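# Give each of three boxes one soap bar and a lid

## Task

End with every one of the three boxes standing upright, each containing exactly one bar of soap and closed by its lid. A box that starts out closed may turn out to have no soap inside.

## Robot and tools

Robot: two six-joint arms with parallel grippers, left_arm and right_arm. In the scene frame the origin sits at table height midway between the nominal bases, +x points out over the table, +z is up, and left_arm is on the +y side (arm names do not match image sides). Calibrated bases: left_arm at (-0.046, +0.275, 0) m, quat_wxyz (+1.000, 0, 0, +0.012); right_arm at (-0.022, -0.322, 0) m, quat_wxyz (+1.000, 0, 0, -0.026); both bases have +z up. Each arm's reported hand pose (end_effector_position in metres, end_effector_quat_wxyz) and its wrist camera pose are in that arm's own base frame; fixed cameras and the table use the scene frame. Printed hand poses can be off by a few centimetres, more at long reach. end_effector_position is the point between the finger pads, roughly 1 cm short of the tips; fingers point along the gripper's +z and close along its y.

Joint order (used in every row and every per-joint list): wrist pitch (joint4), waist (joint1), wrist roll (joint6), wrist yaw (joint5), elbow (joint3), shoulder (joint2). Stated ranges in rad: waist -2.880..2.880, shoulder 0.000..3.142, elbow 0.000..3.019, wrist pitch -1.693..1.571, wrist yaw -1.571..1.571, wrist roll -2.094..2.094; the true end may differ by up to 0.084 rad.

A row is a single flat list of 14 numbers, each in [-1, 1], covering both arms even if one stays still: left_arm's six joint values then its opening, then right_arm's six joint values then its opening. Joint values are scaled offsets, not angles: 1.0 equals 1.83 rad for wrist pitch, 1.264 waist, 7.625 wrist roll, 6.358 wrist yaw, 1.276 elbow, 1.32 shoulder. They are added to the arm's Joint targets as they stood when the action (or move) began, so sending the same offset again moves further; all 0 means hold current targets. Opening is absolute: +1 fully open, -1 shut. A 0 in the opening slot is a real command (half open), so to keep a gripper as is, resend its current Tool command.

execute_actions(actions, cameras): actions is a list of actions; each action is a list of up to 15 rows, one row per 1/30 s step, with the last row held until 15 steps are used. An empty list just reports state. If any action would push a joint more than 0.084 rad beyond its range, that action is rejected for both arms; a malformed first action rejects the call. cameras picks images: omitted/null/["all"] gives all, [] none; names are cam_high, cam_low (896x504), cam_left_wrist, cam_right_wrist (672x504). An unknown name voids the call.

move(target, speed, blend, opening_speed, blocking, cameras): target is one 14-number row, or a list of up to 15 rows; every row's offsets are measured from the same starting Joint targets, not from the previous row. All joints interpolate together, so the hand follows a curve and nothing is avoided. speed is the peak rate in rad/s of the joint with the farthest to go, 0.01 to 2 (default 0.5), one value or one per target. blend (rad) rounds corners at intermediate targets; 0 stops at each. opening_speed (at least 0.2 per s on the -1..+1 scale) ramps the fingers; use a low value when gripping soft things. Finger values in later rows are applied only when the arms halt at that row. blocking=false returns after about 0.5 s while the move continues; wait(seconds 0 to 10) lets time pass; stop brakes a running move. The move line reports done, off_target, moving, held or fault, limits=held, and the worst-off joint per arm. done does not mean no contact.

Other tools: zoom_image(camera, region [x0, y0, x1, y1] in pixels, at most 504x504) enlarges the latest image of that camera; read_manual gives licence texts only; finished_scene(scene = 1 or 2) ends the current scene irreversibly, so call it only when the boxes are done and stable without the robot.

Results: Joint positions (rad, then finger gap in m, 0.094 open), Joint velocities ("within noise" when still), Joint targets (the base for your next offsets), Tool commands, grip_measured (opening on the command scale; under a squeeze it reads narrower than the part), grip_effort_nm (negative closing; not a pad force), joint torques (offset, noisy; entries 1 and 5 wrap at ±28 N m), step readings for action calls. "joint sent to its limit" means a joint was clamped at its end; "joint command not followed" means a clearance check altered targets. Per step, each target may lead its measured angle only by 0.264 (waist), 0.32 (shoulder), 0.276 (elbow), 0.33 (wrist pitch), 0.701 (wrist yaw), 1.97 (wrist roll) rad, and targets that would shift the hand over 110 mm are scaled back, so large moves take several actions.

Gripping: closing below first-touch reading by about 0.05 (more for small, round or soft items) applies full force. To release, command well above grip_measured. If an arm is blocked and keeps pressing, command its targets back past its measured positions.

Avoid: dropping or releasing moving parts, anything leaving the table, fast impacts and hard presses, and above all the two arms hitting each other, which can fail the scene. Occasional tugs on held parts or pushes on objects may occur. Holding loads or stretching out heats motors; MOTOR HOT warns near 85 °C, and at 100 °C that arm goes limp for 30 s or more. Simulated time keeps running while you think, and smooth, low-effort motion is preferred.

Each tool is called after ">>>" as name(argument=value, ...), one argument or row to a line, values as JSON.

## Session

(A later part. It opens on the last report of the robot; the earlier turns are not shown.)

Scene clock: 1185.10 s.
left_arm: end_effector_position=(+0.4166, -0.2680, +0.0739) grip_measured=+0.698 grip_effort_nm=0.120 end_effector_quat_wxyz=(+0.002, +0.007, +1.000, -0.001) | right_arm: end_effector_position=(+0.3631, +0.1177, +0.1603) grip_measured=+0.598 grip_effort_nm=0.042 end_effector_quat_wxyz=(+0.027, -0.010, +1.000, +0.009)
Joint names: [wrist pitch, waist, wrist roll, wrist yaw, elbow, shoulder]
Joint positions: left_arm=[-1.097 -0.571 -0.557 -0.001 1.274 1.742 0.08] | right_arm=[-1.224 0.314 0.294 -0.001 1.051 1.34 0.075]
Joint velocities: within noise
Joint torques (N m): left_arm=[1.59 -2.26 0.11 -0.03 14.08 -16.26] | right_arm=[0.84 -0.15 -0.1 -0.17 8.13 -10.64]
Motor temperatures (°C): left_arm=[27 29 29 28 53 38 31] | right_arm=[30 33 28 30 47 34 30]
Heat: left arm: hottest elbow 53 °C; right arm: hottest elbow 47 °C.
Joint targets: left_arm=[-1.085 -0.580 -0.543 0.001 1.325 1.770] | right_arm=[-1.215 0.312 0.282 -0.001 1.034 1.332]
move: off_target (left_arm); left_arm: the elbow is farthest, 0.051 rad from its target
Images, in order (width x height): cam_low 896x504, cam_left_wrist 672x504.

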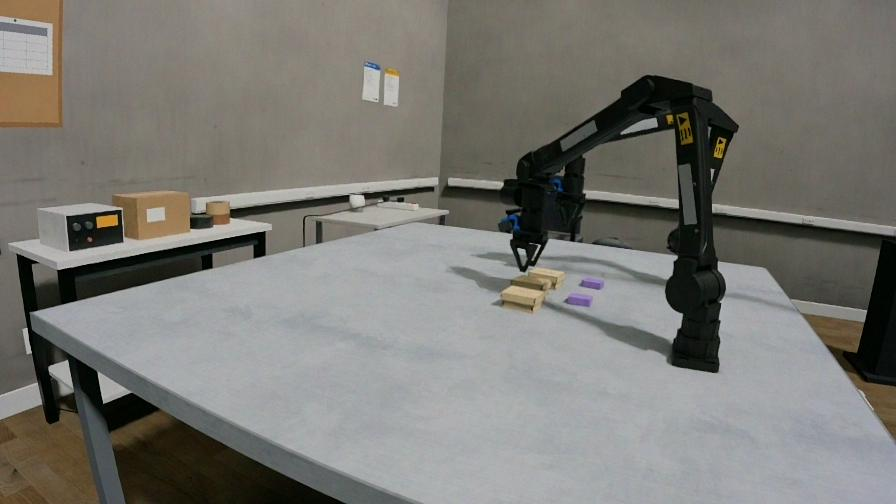

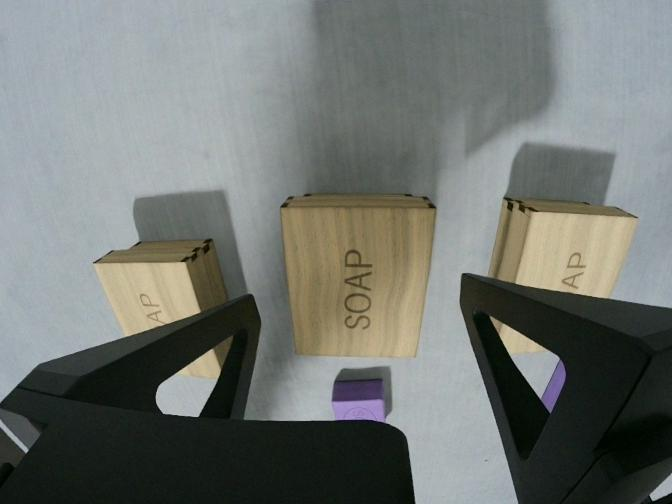

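>>> move(
  target=[0.052,0,0,0,-0.1066,0.016,0.7,0,0,0,0,0,0,0.6],
  speed=0.15,
  cameras=["cam_low","cam_left_wrist"],
)

>>> zoom_image(
  camera="cam_low",
  region=[485, 245, 575, 315],
)

Scene clock: 1204.03 s.
left_arm: end_effector_position=(+0.4081, -0.2625, +0.0390) grip_measured=+0.698 grip_effort_nm=0.115 end_effector_quat_wxyz=(+0.002, +0.007, +1.000, -0.001) | right_arm: end_effector_position=(+0.3631, +0.1177, +0.1603) grip_measured=+0.598 grip_effort_nm=0.042 end_effector_quat_wxyz=(+0.027, -0.010, +1.000, +0.009)
Joint names: [wrist pitch, waist, wrist roll, wrist yaw, elbow, shoulder]
Joint positions: left_arm=[-1.002 -0.571 -0.557 -0.001 1.201 1.764 0.08] | right_arm=[-1.224 0.314 0.294 -0.001 1.051 1.34 0.075]
Joint velocities: within noise
Joint torques (N m): left_arm=[1.61 -2.26 0.1 -0.03 7.84 -16.21] | right_arm=[0.84 -0.15 -0.09 -0.16 8.13 -10.58]
Motor temperatures (°C): left_arm=[27 29 29 28 57 36 31] | right_arm=[30 33 28 30 47 34 30]
Heat: left arm: hottest elbow 57 °C; right arm: hottest elbow 47 °C.
Joint targets: left_arm=[-0.990 -0.580 -0.544 0.001 1.189 1.791] | right_arm=[-1.215 0.312 0.282 -0.001 1.034 1.332]
move: done
Images, in order (width x height): cam_low 896x504, cam_left_wrist 672x504.

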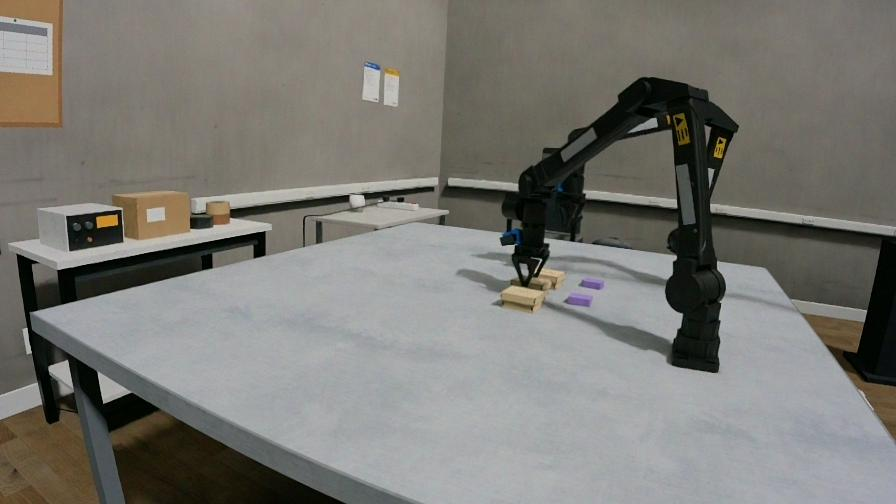

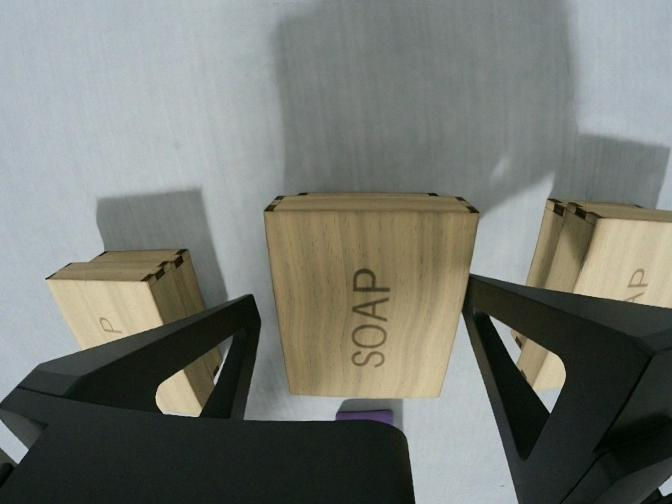

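Scaled by 5.600 from the camera's 896x504 image, which has a finer 1280x720 frame.

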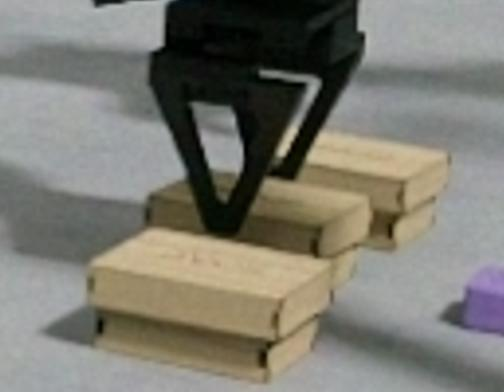

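>>> move(
  target=[
    [0,-0.0055,0,0,0,0,0.7,0,0,0,0,0,0,0.6],
    [0,-0.0055,0,0,0,0,0.35,0,0,0,0,0,0,0.6],
  ],
  speed=0.1,
  opening_speed=0.4,
  cameras=["cam_left_wrist"],
)

Scene clock: 1215.20 s.
left_arm: end_effector_position=(+0.4069, -0.2646, +0.0390) grip_measured=+0.396 grip_effort_nm=-0.994 end_effector_quat_wxyz=(+0.002, +0.010, +1.000, -0.001) | right_arm: end_effector_position=(+0.3631, +0.1177, +0.1603) grip_measured=+0.598 grip_effort_nm=0.032 end_effector_quat_wxyz=(+0.027, -0.010, +1.000, +0.009)
Joint names: [wrist pitch, waist, wrist roll, wrist yaw, elbow, shoulder]
Joint positions: left_arm=[-1.002 -0.576 -0.556 -0.001 1.201 1.764 0.066] | right_arm=[-1.224 0.314 0.294 -0.001 1.051 1.34 0.075]
Joint velocities: within noise
Joint torques (N m): left_arm=[1.59 -2.43 0.1 -0.03 7.83 -16.21] | right_arm=[0.84 -0.15 -0.1 -0.16 8.13 -10.64]
Motor temperatures (°C): left_arm=[27 29 29 28 55 36 31] | right_arm=[30 33 28 30 47 34 30]
Heat: left arm: hottest elbow 55 °C; right arm: hottest elbow 47 °C.
Joint targets: left_arm=[-0.990 -0.587 -0.544 0.001 1.189 1.791] | right_arm=[-1.215 0.312 0.282 -0.001 1.034 1.332]
move: done
Images, in order (width x height): cam_left_wrist 672x504.

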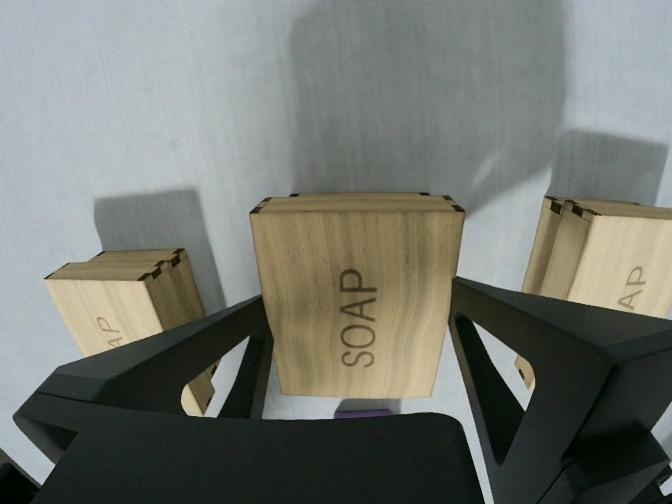

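>>> move(
  target=[
    [-0.008,0,0,0,0.039,-0.021,0.3,0,0,0,0,0,0,0.6],
    [-0.1055,0,0,0,0.1176,-0.088,0.3,0,0,0,0,0,0,0.6],
  ],
  speed=0.12,
  blend=[0.01,0],
  cameras=["cam_low","cam_left_wrist"],
)

>>> zoom_image(
  camera="cam_low",
  region=[485, 245, 575, 315],
)

Scene clock: 1238.20 s.
left_arm: end_effector_position=(+0.4062, -0.2642, +0.1018) grip_measured=+0.392 grip_effort_nm=-1.048 end_effector_quat_wxyz=(-0.002, +0.010, +1.000, +0.002) | right_arm: end_effector_position=(+0.3631, +0.1177, +0.1603) grip_measured=+0.598 grip_effort_nm=0.032 end_effector_quat_wxyz=(+0.027, -0.010, +1.000, +0.009)
Joint names: [wrist pitch, waist, wrist roll, wrist yaw, elbow, shoulder]
Joint positions: left_arm=[-1.171 -0.576 -0.556 -0.001 1.287 1.692 0.065] | right_arm=[-1.224 0.314 0.294 -0.001 1.051 1.34 0.075]
Joint velocities: within noise
Joint torques (N m): left_arm=[0.42 -2.49 0.09 -0.03 14.42 -19.6] | right_arm=[0.84 -0.15 -0.09 -0.16 8.12 -10.64]
Motor temperatures (°C): left_arm=[27 29 29 28 52 36 32] | right_arm=[30 33 28 30 47 33 30]
Heat: left arm: hottest elbow 52 °C; right arm: hottest elbow 47 °C.
Joint targets: left_arm=[-1.183 -0.587 -0.544 0.001 1.339 1.675] | right_arm=[-1.215 0.312 0.282 -0.001 1.034 1.332]
move: off_target (left_arm); left_arm: the elbow is farthest, 0.052 rad from its target
Images, in order (width x height): cam_low 896x504, cam_left_wrist 672x504.

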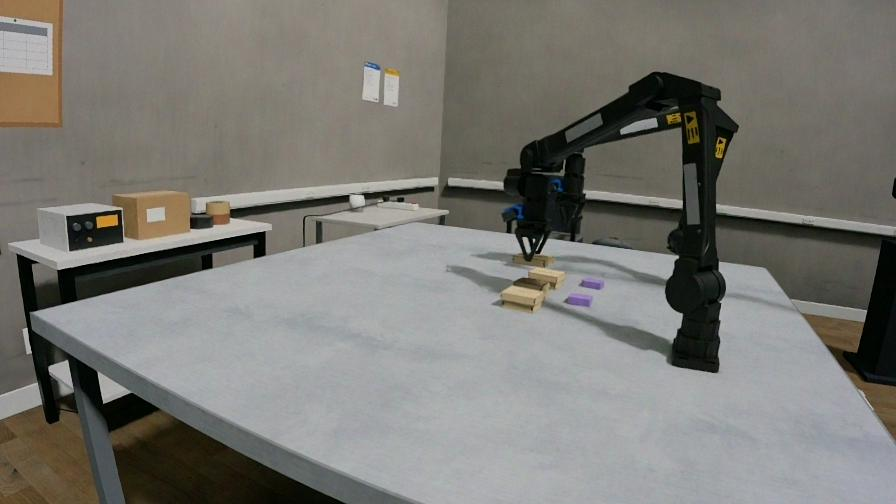

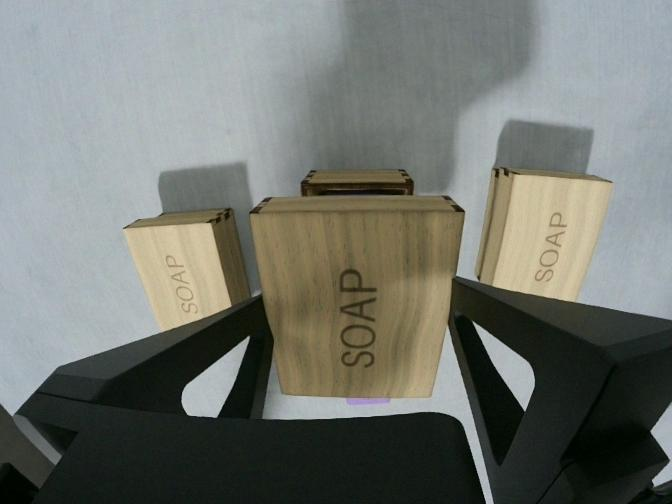

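Scaled by 5.600 from the camera's 896x504 image, which has a finer 1280x720 frame.

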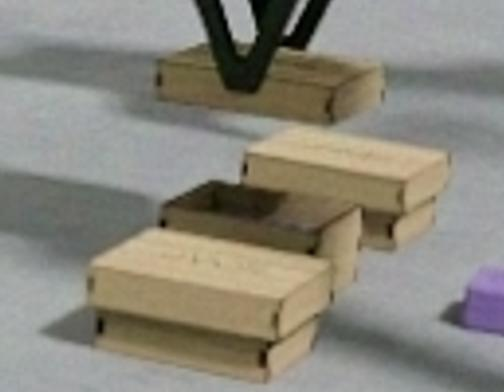

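>>> move(
  target=[
    [0,0.435,0.072,0,0,0,0.3,0,0,0,0,0,0,0.6],
    [0,0.435,0.072,0,0,0,0.3,0.0475,0.515,0.0694,0,0.11,0.194,0.5],
  ],
  speed=[0.35,0.5],
  cameras=["cam_low","cam_left_wrist","cam_right_wrist"],
)

>>> zoom_image(
  camera="cam_low",
  region=[485, 245, 625, 325],
)

Scene clock: 1264.07 s.
left_arm: end_effector_position=(+0.4841, -0.0188, +0.1018) grip_measured=+0.392 grip_effort_nm=-1.043 end_effector_quat_wxyz=(-0.003, +0.015, +1.000, +0.000) | right_arm: end_effector_position=(+0.2447, +0.3518, +0.0972) grip_measured=+0.502 grip_effort_nm=-0.134 end_effector_quat_wxyz=(-0.006, -0.082, +0.997, -0.006)
Joint names: [wrist pitch, waist, wrist roll, wrist yaw, elbow, shoulder]
Joint positions: left_arm=[-1.172 -0.038 -0.008 -0.001 1.287 1.692 0.065] | right_arm=[-1.136 0.964 0.8 -0.002 1.118 1.568 0.071]
Joint velocities: within noise
Joint torques (N m): left_arm=[0.61 -1.49 0.1 0.01 14.43 -19.72] | right_arm=[0.65 0.03 0.12 -0.11 13.57 -11.22]
Motor temperatures (°C): left_arm=[27 29 29 28 52 37 32] | right_arm=[30 33 28 30 47 33 30]
Heat: left arm: hottest elbow 52 °C; right arm: hottest elbow 47 °C.
Joint targets: left_arm=[-1.183 -0.037 0.005 0.001 1.339 1.675] | right_arm=[-1.128 0.963 0.812 -0.002 1.174 1.588]
move: off_target (left_arm, right_arm); target 2's new numbers were sent with right_arm's elbow 0.057 rad from that target; left_arm: the elbow is farthest, 0.052 rad from its target; right_arm: the elbow is farthest, 0.057 rad from its target
Images, in order (width x height): cam_low 896x504, cam_left_wrist 672x504, cam_right_wrist 672x504.

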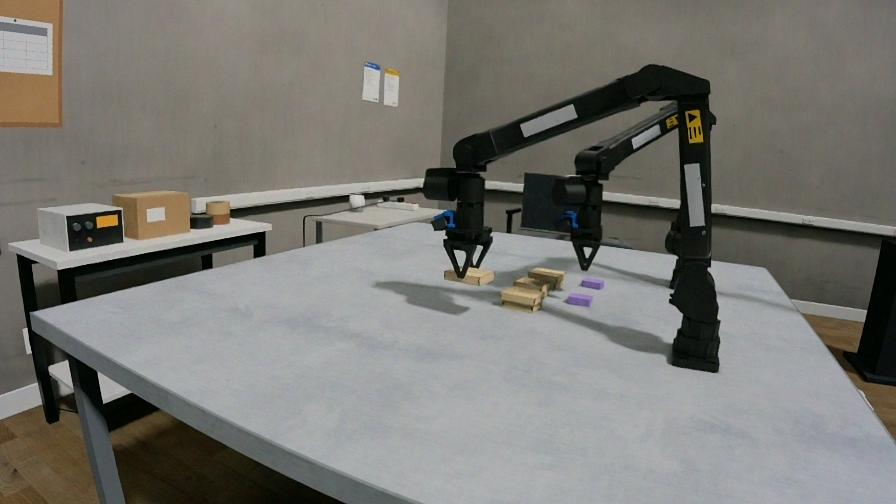

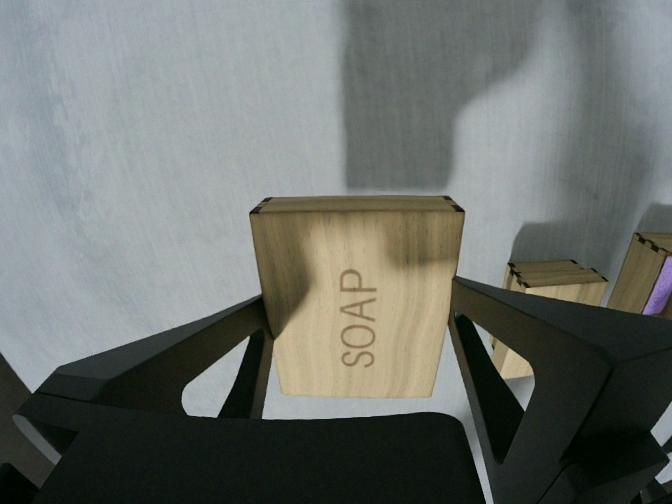

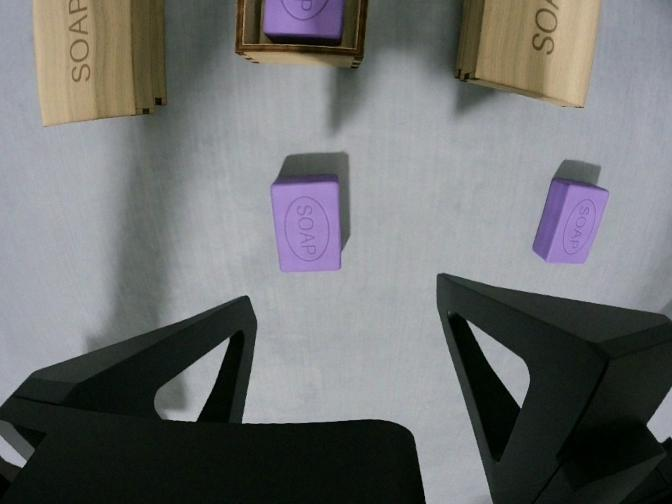

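Scaled by 3.600 from the camera's 896x504 image, which has a finer 1280x720 frame.

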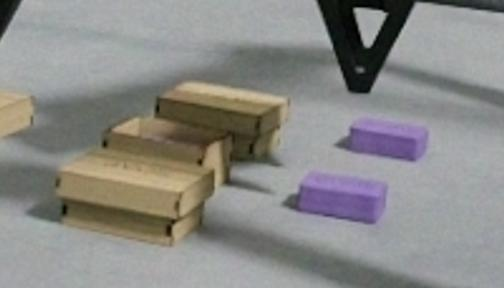

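>>> move(
  target=[
    [0,0,0,0,0,0,0.3,0,-0.80,-0.1325,0,0,0,0.5],
    [0,-0.435,-0.0751,0,0,0,0.3,0,-0.80,-0.1325,0,0,0,0.5],
  ],
  speed=[0.6,0.35],
  cameras=["cam_low","cam_left_wrist","cam_right_wrist"],
)

>>> zoom_image(
  camera="cam_low",
  region=[485, 245, 575, 315],
)

Scene clock: 1285.10 s.
left_arm: end_effector_position=(+0.4035, -0.2682, +0.1018) grip_measured=+0.392 grip_effort_nm=-1.048 end_effector_quat_wxyz=(-0.002, +0.016, +1.000, +0.002) | right_arm: end_effector_position=(+0.4280, -0.0221, +0.0972) grip_measured=+0.502 grip_effort_nm=-0.125 end_effector_quat_wxyz=(-0.008, -0.068, +0.998, +0.001)
Joint names: [wrist pitch, waist, wrist roll, wrist yaw, elbow, shoulder]
Joint positions: left_arm=[-1.172 -0.586 -0.553 -0.001 1.287 1.692 0.065] | right_arm=[-1.136 -0.051 -0.187 -0.001 1.118 1.568 0.071]
Joint velocities: within noise
Joint torques (N m): left_arm=[0.59 -1.67 -0.2 -0.03 14.42 -19.72] | right_arm=[0.69 0.26 -0.09 -0.21 13.59 -11.28]
Motor temperatures (°C): left_arm=[27 29 29 28 53 38 33] | right_arm=[30 33 28 30 53 33 30]
Heat: left arm: hottest elbow 53 °C; right arm: hottest elbow 53 °C.
Joint targets: left_arm=[-1.183 -0.587 -0.567 0.001 1.339 1.675] | right_arm=[-1.128 -0.049 -0.199 -0.002 1.174 1.588]
move: off_target (left_arm, right_arm); left_arm: the elbow is farthest, 0.052 rad from its target; right_arm: the elbow is farthest, 0.056 rad from its target
Images, in order (width x height): cam_low 896x504, cam_left_wrist 672x504, cam_right_wrist 672x504.

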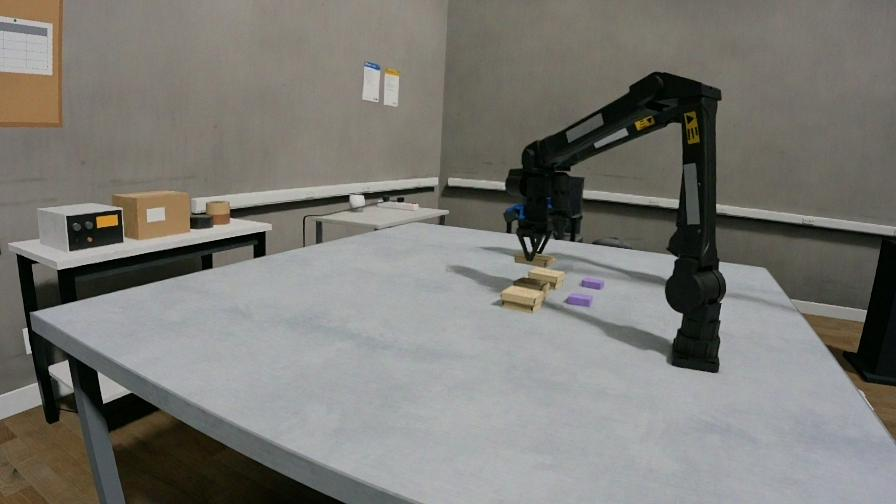

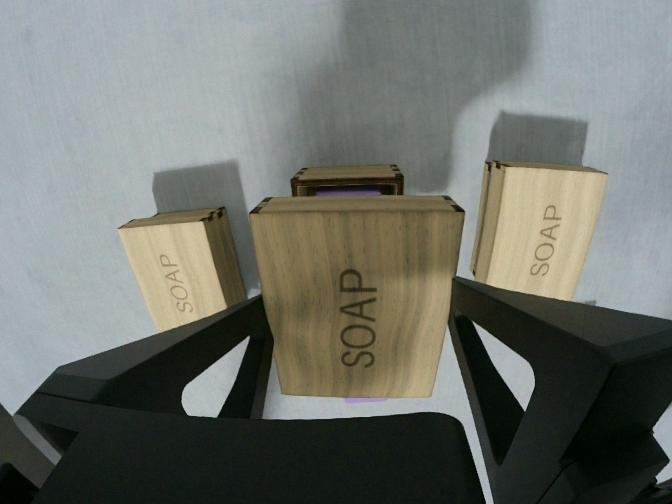

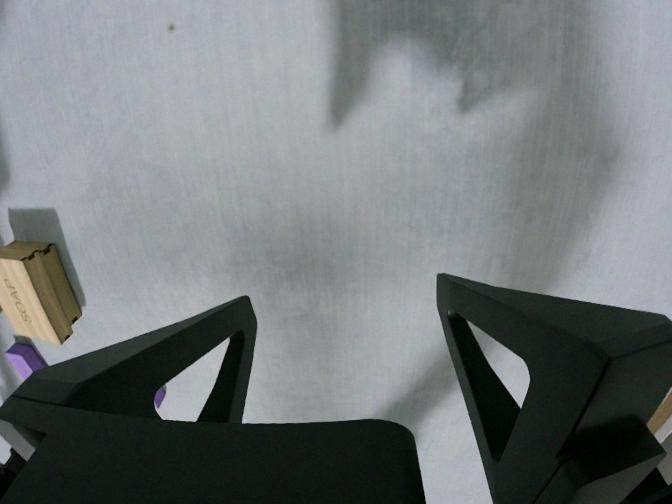

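Scaled by 5.600 from the camera's 896x504 image, which has a finer 1280x720 frame.

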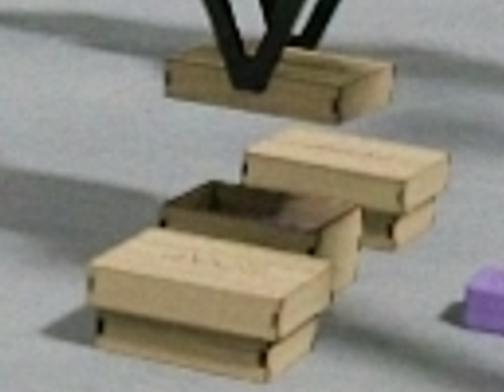

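>>> move(
  target=[
    [0,0.0158,0,0,-0.035,0.016,0.3,0,0,0,0,0,0,0.5],
    [0.0754,0.0158,0,0,-0.0987,0.0606,0.3,0,0,0,0,0,0,0.5],
  ],
  speed=0.15,
  cameras=["cam_low","cam_left_wrist"],
)

>>> zoom_image(
  camera="cam_low",
  region=[485, 245, 575, 315],
)

Scene clock: 1301.17 s.
left_arm: end_effector_position=(+0.4060, -0.2654, +0.0631) grip_measured=+0.392 grip_effort_nm=-1.033 end_effector_quat_wxyz=(+0.004, +0.012, +1.000, -0.002) | right_arm: end_effector_position=(+0.4280, -0.0221, +0.0972) grip_measured=+0.502 grip_effort_nm=-0.129 end_effector_quat_wxyz=(-0.008, -0.068, +0.998, +0.001)
Joint names: [wrist pitch, waist, wrist roll, wrist yaw, elbow, shoulder]
Joint positions: left_arm=[-1.058 -0.578 -0.554 -0.001 1.225 1.729 0.065] | right_arm=[-1.136 -0.051 -0.187 -0.001 1.118 1.568 0.071]
Joint velocities: within noise
Joint torques (N m): left_arm=[1.57 -0.67 -0.21 -0.03 8.18 -16.09] | right_arm=[0.69 0.32 -0.09 -0.2 13.6 -11.28]
Motor temperatures (°C): left_arm=[27 29 29 28 54 38 33] | right_arm=[30 33 28 30 55 33 30]
Heat: left arm: hottest elbow 54 °C; right arm: hottest elbow 55 °C.
Joint targets: left_arm=[-1.045 -0.567 -0.567 0.001 1.214 1.755] | right_arm=[-1.128 -0.049 -0.199 -0.002 1.174 1.588]
move: off_target (right_arm); right_arm: the elbow is farthest, 0.056 rad from its target
Images, in order (width x height): cam_low 896x504, cam_left_wrist 672x504.

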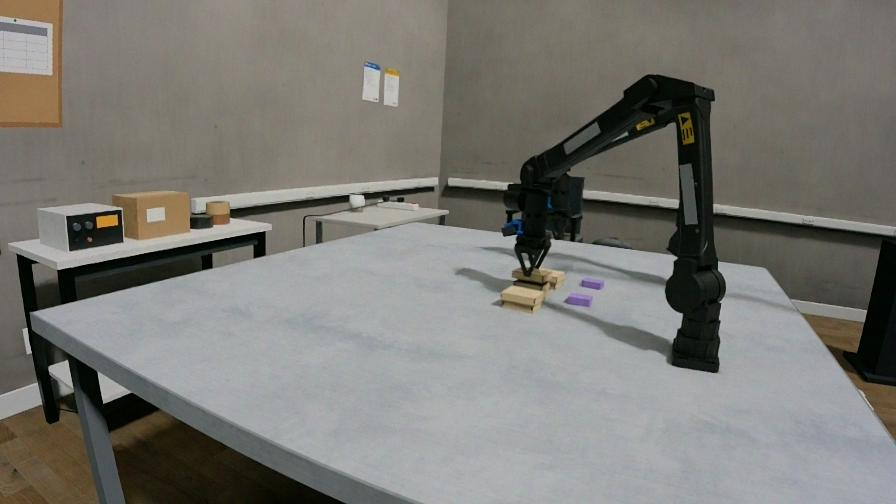

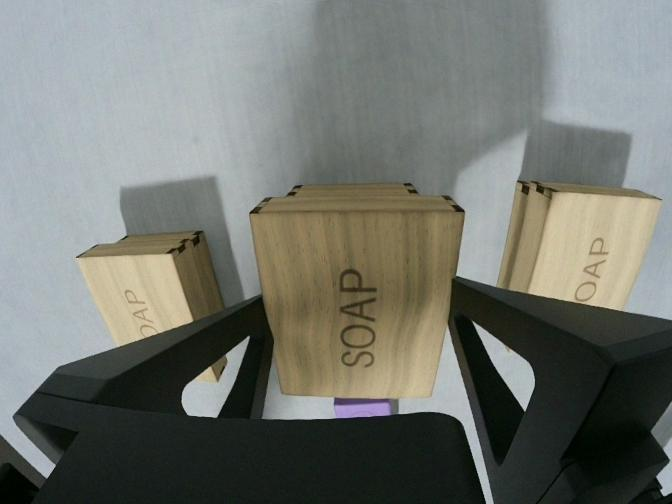

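Scaled by 5.600 from the camera's 896x504 image, which has a finer 1280x720 frame.

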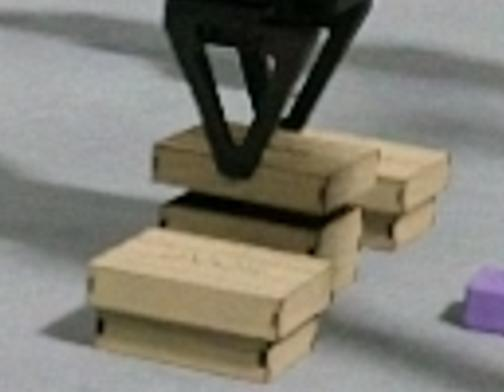

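>>> move(
  target=[
    [0,0.005,0,0,0,0,0.3,0,0,0,0,0,0,0.5],
    [0.0153,0.005,0,0,-0.0102,0.0136,0.3,0,0,0,0,0,0,0.5],
  ],
  speed=0.1,
  cameras=["cam_low","cam_left_wrist"],
)

>>> zoom_image(
  camera="cam_low",
  region=[485, 245, 575, 315],
)

>>> zoom_image(
  camera="cam_left_wrist",
  region=[220, 170, 500, 430],
)

Scene clock: 1315.73 s.
left_arm: end_effector_position=(+0.4082, -0.2633, +0.0531) grip_measured=+0.392 grip_effort_nm=-1.038 end_effector_quat_wxyz=(+0.004, +0.009, +1.000, -0.002) | right_arm: end_effector_position=(+0.4280, -0.0221, +0.0972) grip_measured=+0.502 grip_effort_nm=-0.129 end_effector_quat_wxyz=(-0.008, -0.068, +0.998, +0.001)
Joint names: [wrist pitch, waist, wrist roll, wrist yaw, elbow, shoulder]
Joint positions: left_arm=[-1.032 -0.572 -0.554 -0.001 1.214 1.743 0.065] | right_arm=[-1.136 -0.051 -0.187 -0.001 1.118 1.568 0.071]
Joint velocities: within noise
Joint torques (N m): left_arm=[1.65 -0.73 -0.21 -0.03 7.86 -15.21] | right_arm=[0.69 0.32 -0.09 -0.21 13.6 -11.34]
Motor temperatures (°C): left_arm=[27 29 29 28 53 38 33] | right_arm=[30 33 28 30 56 33 30]
Heat: left arm: hottest elbow 53 °C; right arm: hottest elbow 56 °C.
Joint targets: left_arm=[-1.017 -0.561 -0.567 0.001 1.201 1.773] | right_arm=[-1.128 -0.049 -0.199 -0.002 1.174 1.588]
move: off_target (right_arm); right_arm: the elbow is farthest, 0.056 rad from its target
Images, in order (width x height): cam_low 896x504, cam_left_wrist 672x504.

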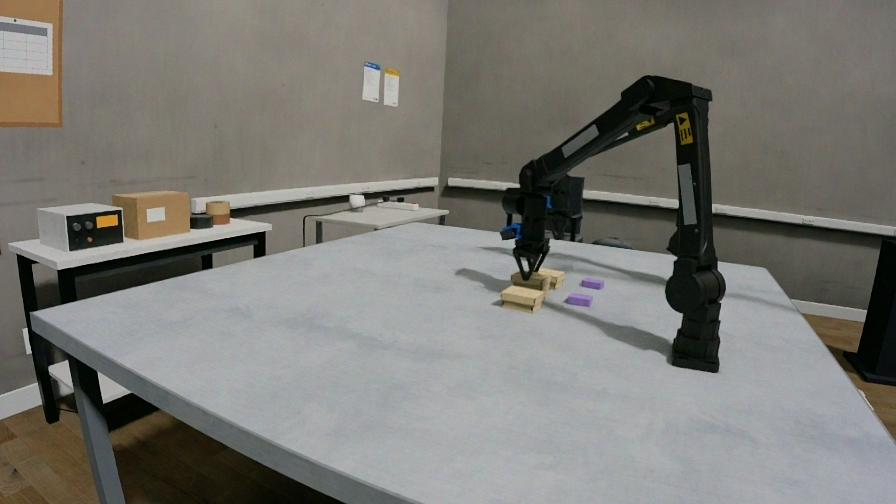

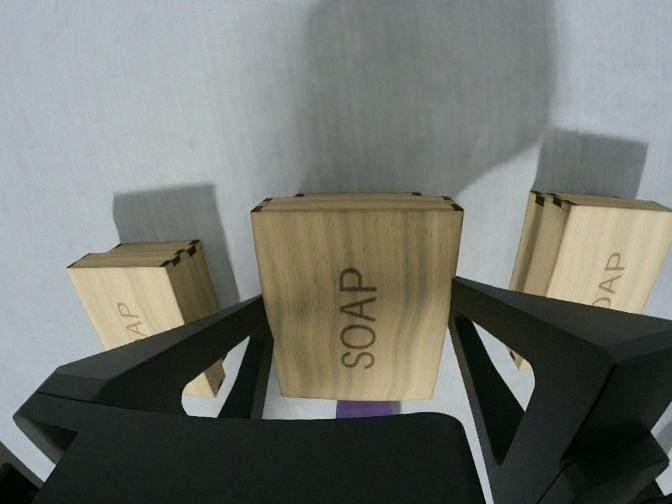

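Scaled by 5.600 from the camera's 896x504 image, which has a finer 1280x720 frame.

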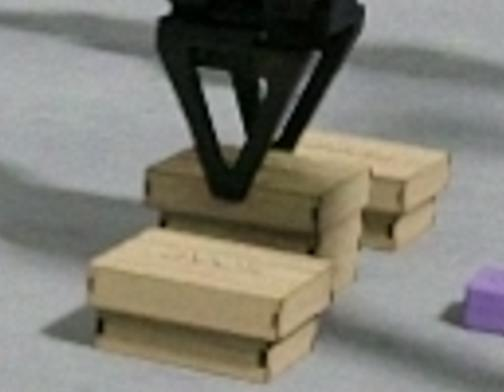

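Scaled by 1.800 from the camera's 672x504 image, which has a finer 960x720 frame.

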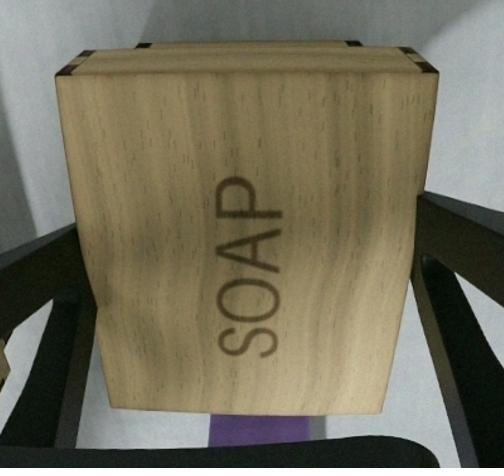

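>>> move(
  target=[0.0066,0,0,0,-0.011,0.0015,0.3,0,0,0,0,0,0,0.5],
  speed=0.08,
  cameras=["cam_low","cam_left_wrist"],
)

>>> zoom_image(
  camera="cam_low",
  region=[485, 245, 575, 315],
)

>>> zoom_image(
  camera="cam_left_wrist",
  region=[220, 170, 500, 430],
)

Scene clock: 1341.60 s.
left_arm: end_effector_position=(+0.4083, -0.2631, +0.0516) grip_measured=+0.392 grip_effort_nm=-1.043 end_effector_quat_wxyz=(+0.006, +0.009, +1.000, -0.003) | right_arm: end_effector_position=(+0.4280, -0.0221, +0.0972) grip_measured=+0.502 grip_effort_nm=-0.120 end_effector_quat_wxyz=(-0.008, -0.068, +0.998, +0.001)
Joint names: [wrist pitch, waist, wrist roll, wrist yaw, elbow, shoulder]
Joint positions: left_arm=[-1.024 -0.572 -0.554 -0.001 1.209 1.743 0.065] | right_arm=[-1.136 -0.051 -0.187 -0.001 1.118 1.568 0.071]
Joint velocities: within noise
Joint torques (N m): left_arm=[1.95 -0.79 -0.21 -0.03 7.01 -15.56] | right_arm=[0.69 0.32 -0.09 -0.21 13.6 -11.34]
Motor temperatures (°C): left_arm=[27 29 29 28 50 37 33] | right_arm=[30 32 28 30 58 33 30]
Heat: left arm: hottest elbow 50 °C; right arm: hottest elbow 58 °C.
Joint targets: left_arm=[-1.005 -0.561 -0.567 0.001 1.187 1.775] | right_arm=[-1.128 -0.049 -0.199 -0.002 1.174 1.588]
move: off_target (right_arm); right_arm: the elbow is farthest, 0.056 rad from its target
Images, in order (width x height): cam_low 896x504, cam_left_wrist 672x504.

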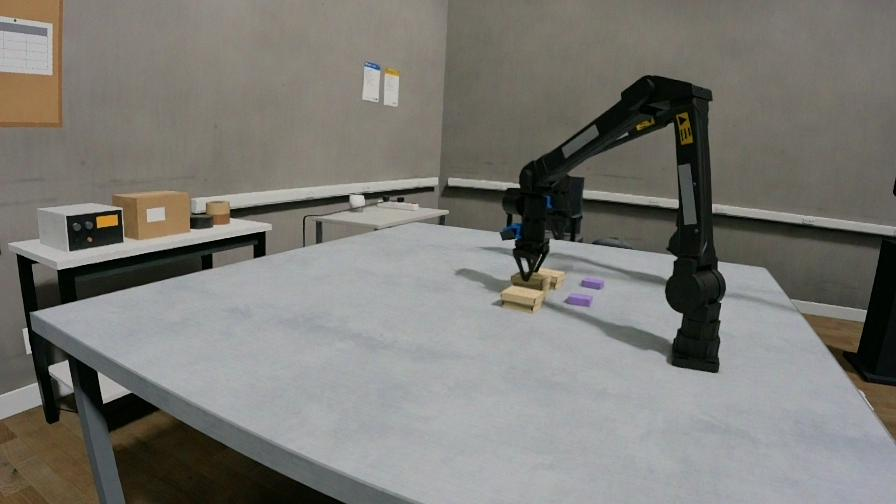

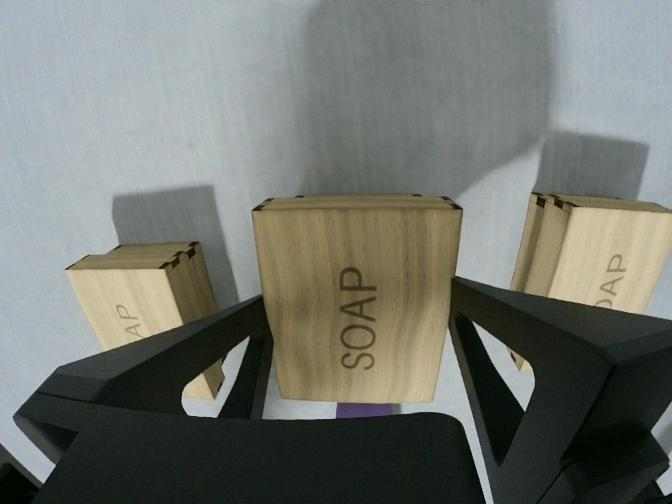

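Scaled by 5.600 from the camera's 896x504 image, which has a finer 1280x720 frame.

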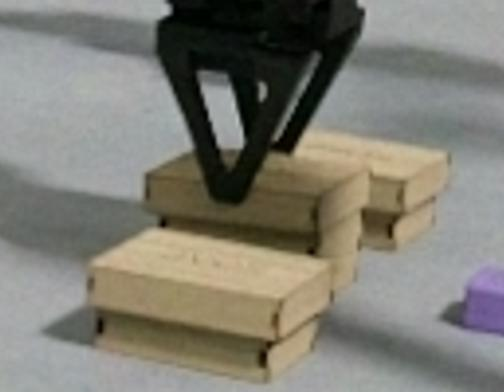

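Scaled by 1.800 from the camera's 672x504 image, which has a finer 960x720 frame.

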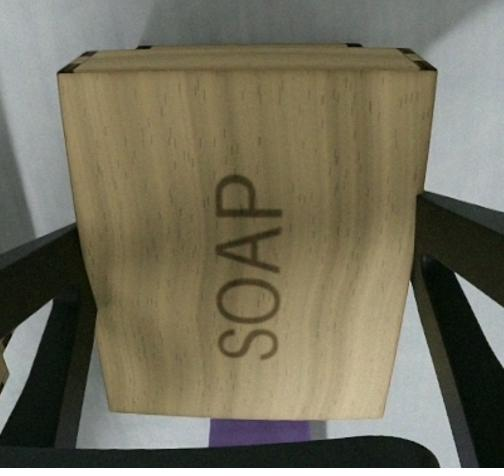

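>>> move(
  target=[-0.020,0,0,0,0.0008,-0.0417,0.3,0,0,0,0,0,0,0.5],
  speed=0.08,
  cameras=["cam_low","cam_left_wrist"],
)

>>> zoom_image(
  camera="cam_low",
  region=[485, 245, 575, 315],
)

>>> zoom_image(
  camera="cam_left_wrist",
  region=[220, 170, 500, 430],
)

Scene clock: 1362.73 s.
left_arm: end_effector_position=(+0.4062, -0.2618, +0.0538) grip_measured=+0.392 grip_effort_nm=-1.038 end_effector_quat_wxyz=(+0.005, +0.009, +1.000, -0.003) | right_arm: end_effector_position=(+0.4280, -0.0221, +0.0972) grip_measured=+0.502 grip_effort_nm=-0.129 end_effector_quat_wxyz=(-0.008, -0.068, +0.998, +0.001)
Joint names: [wrist pitch, waist, wrist roll, wrist yaw, elbow, shoulder]
Joint positions: left_arm=[-1.028 -0.572 -0.554 -0.001 1.204 1.735 0.065] | right_arm=[-1.136 -0.051 -0.187 -0.001 1.118 1.568 0.071]
Joint velocities: within noise
Joint torques (N m): left_arm=[0.38 -0.73 -0.21 -0.03 7.53 -19.72] | right_arm=[0.68 0.26 -0.09 -0.21 13.6 -11.28]
Motor temperatures (°C): left_arm=[27 29 29 28 47 37 33] | right_arm=[30 32 28 30 59 33 30]
Heat: left arm: hottest elbow 47 °C; right arm: hottest elbow 59 °C.
Joint targets: left_arm=[-1.042 -0.561 -0.567 0.001 1.188 1.719] | right_arm=[-1.128 -0.049 -0.199 -0.002 1.174 1.588]
move: off_target (right_arm); right_arm: the elbow is farthest, 0.056 rad from its target
Images, in order (width x height): cam_low 896x504, cam_left_wrist 672x504.

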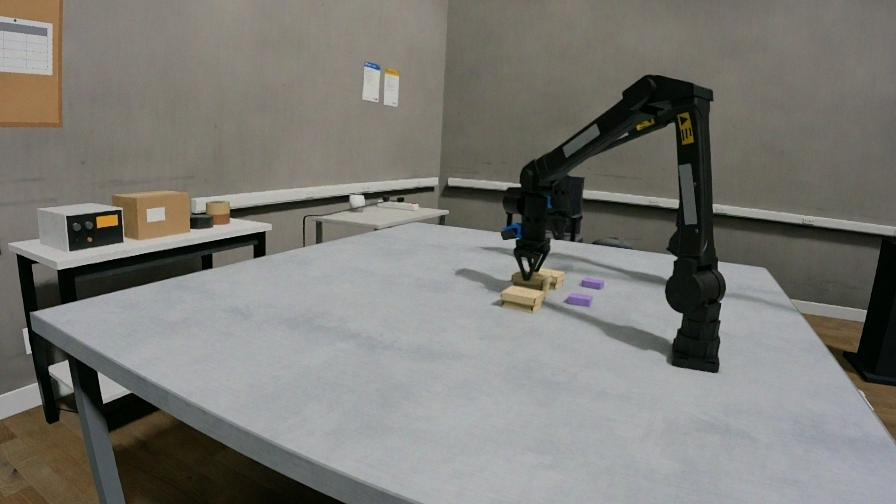

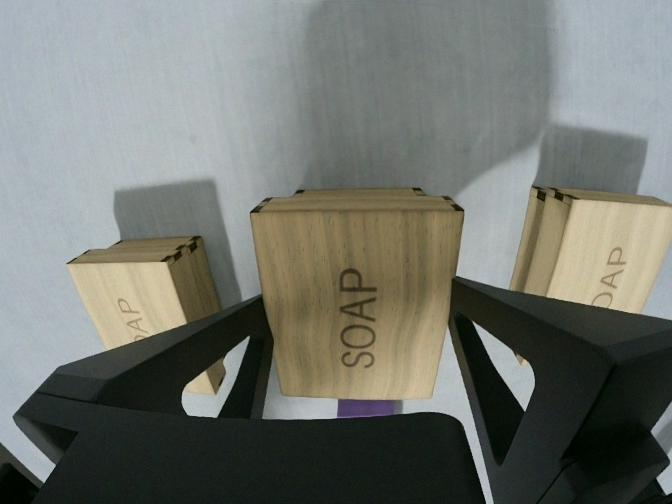

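Scaled by 5.600 from the camera's 896x504 image, which has a finer 1280x720 frame.

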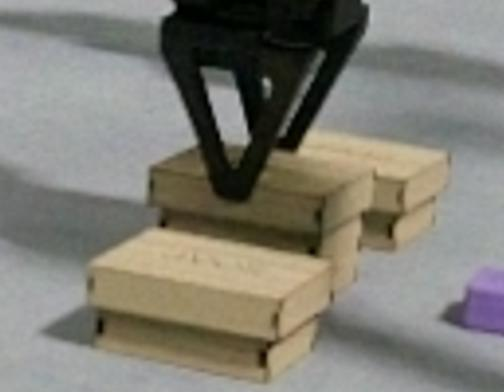

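Scaled by 1.800 from the camera's 672x504 image, which has a finer 960x720 frame.

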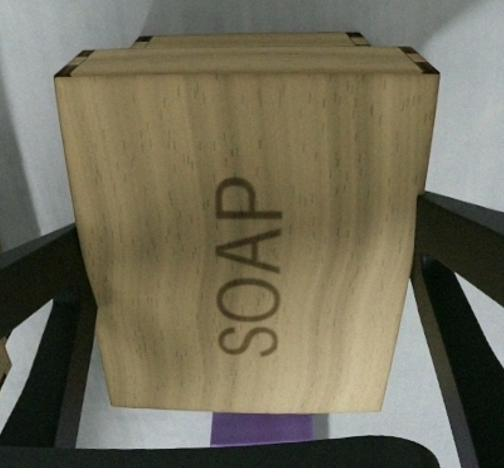

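>>> move(
  target=[
    [0,0,0,0,-0.005,-0.004,0.3,0,0,0,0,0,0,0.5],
    [0.010,0,0,0,-0.005,0.022,0.3,0,0,0,0,0,0,0.5],
    [0.030,0,0,0,-0.014,0.0424,0.3,0,0,0,0,0,0,0.5],
  ],
  speed=0.06,
  cameras=["cam_low","cam_left_wrist"],
)

>>> zoom_image(
  camera="cam_low",
  region=[485, 245, 575, 315],
)

Scene clock: 1386.07 s.
left_arm: end_effector_position=(+0.4046, -0.2626, +0.0523) grip_measured=+0.392 grip_effort_nm=-1.038 end_effector_quat_wxyz=(+0.006, +0.009, +1.000, -0.009) | right_arm: end_effector_position=(+0.4280, -0.0221, +0.0972) grip_measured=+0.502 grip_effort_nm=-0.134 end_effector_quat_wxyz=(-0.008, -0.068, +0.998, +0.001)
Joint names: [wrist pitch, waist, wrist roll, wrist yaw, elbow, shoulder]
Joint positions: left_arm=[-1.015 -0.572 -0.555 0.009 1.195 1.732 0.065] | right_arm=[-1.136 -0.051 -0.187 -0.001 1.118 1.568 0.071]
Joint velocities: within noise
Joint torques (N m): left_arm=[2.25 -0.73 -0.2 -0.36 6.78 -14.21] | right_arm=[0.69 0.26 -0.09 -0.21 13.61 -11.34]
Motor temperatures (°C): left_arm=[27 29 29 28 46 39 33] | right_arm=[30 32 28 30 59 33 30]
Heat: left arm: hottest elbow 46 °C; right arm: hottest elbow 59 °C.
Joint targets: left_arm=[-0.986 -0.561 -0.567 0.001 1.170 1.775] | right_arm=[-1.128 -0.049 -0.199 -0.002 1.174 1.588]
move: off_target (left_arm, right_arm); left_arm: the shoulder is farthest, 0.043 rad from its target; right_arm: the elbow is farthest, 0.056 rad from its target
Images, in order (width x height): cam_low 896x504, cam_left_wrist 672x504.

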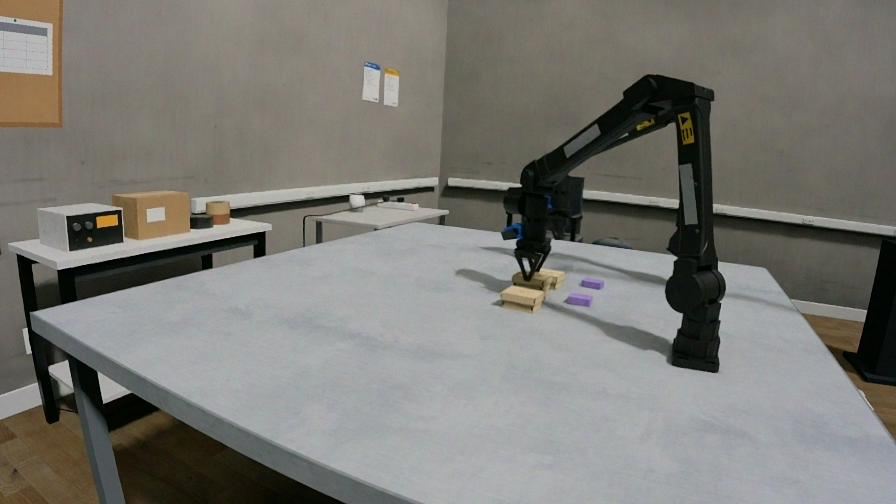

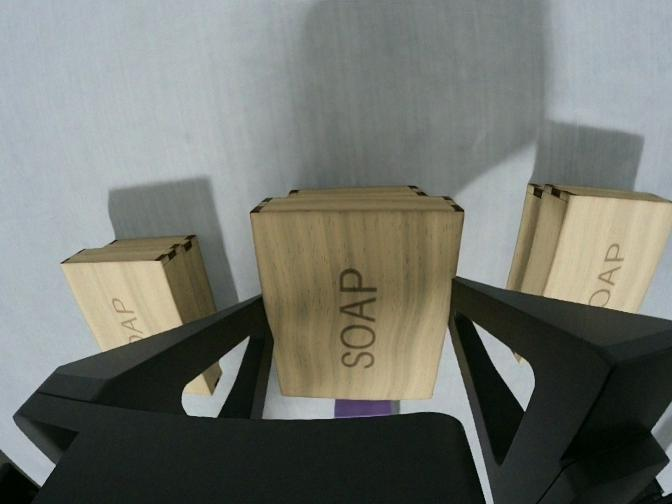

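Scaled by 5.600 from the camera's 896x504 image, which has a finer 1280x720 frame.

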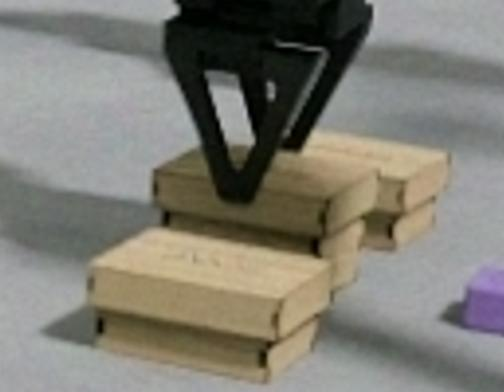

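>>> move(
  target=[
    [-0.030,0,0,0,0.009,-0.0462,0.3,0,0,0,0,0,0,0.5],
    [-0.030,-0.0206,0,0,0.009,-0.0462,0.3,0,0,0,0,0,0,0.5],
    [-0.02,-0.0206,0,0,0.009,-0.0204,0.3,0,0,0,0,0,0,0.5],
    [-0.007,-0.0206,0,0,0.004,-0.010,0.3,0,0,0,0,0,0,0.5],
  ],
  speed=0.06,
  cameras=["cam_low","cam_left_wrist"],
)

>>> zoom_image(
  camera="cam_low",
  region=[485, 245, 575, 315],
)

Scene clock: 1402.87 s.
left_arm: end_effector_position=(+0.4031, -0.2626, +0.0532) grip_measured=+0.392 grip_effort_nm=-1.038 end_effector_quat_wxyz=(+0.006, +0.010, +1.000, -0.006) | right_arm: end_effector_position=(+0.4280, -0.0221, +0.0972) grip_measured=+0.502 grip_effort_nm=-0.125 end_effector_quat_wxyz=(-0.008, -0.068, +0.998, +0.001)
Joint names: [wrist pitch, waist, wrist roll, wrist yaw, elbow, shoulder]
Joint positions: left_arm=[-1.018 -0.576 -0.555 0.003 1.193 1.729 0.065] | right_arm=[-1.136 -0.051 -0.187 -0.001 1.118 1.568 0.071]
Joint velocities: within noise
Joint torques (N m): left_arm=[1.94 -2.43 -0.2 -0.17 7.39 -15.03] | right_arm=[0.68 0.26 -0.09 -0.21 13.61 -11.34]
Motor temperatures (°C): left_arm=[27 29 29 28 46 37 33] | right_arm=[30 32 28 30 60 33 30]
Heat: left arm: hottest elbow 46 °C; right arm: hottest elbow 60 °C.
Joint targets: left_arm=[-0.999 -0.587 -0.567 0.001 1.175 1.762] | right_arm=[-1.128 -0.049 -0.199 -0.002 1.174 1.588]
move: off_target (right_arm); right_arm: the elbow is farthest, 0.056 rad from its target
Images, in order (width x height): cam_low 896x504, cam_left_wrist 672x504.

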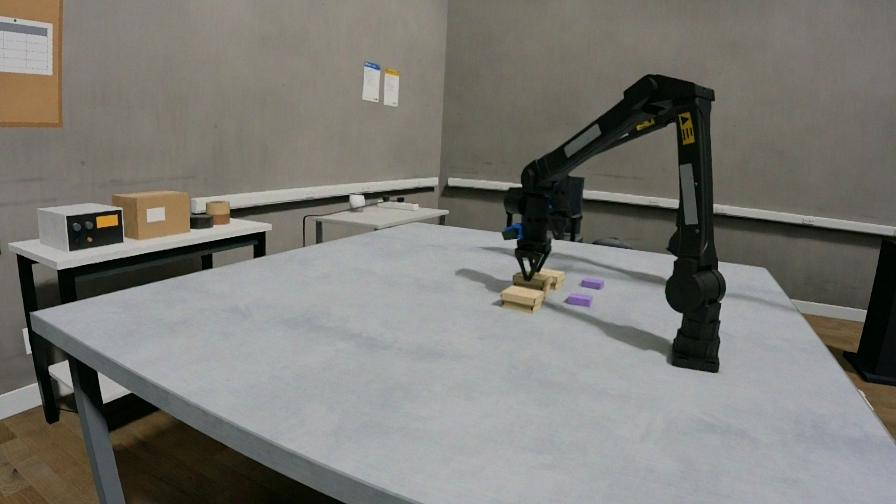

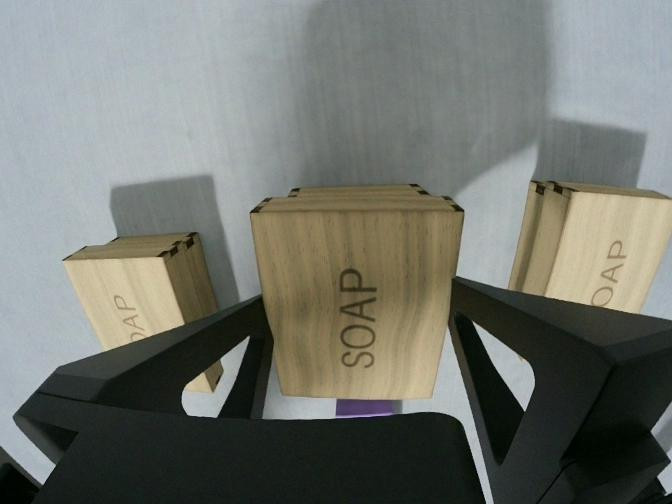

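Scaled by 5.600 from the camera's 896x504 image, which has a finer 1280x720 frame.

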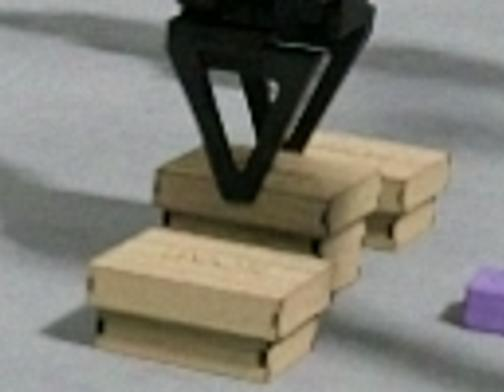

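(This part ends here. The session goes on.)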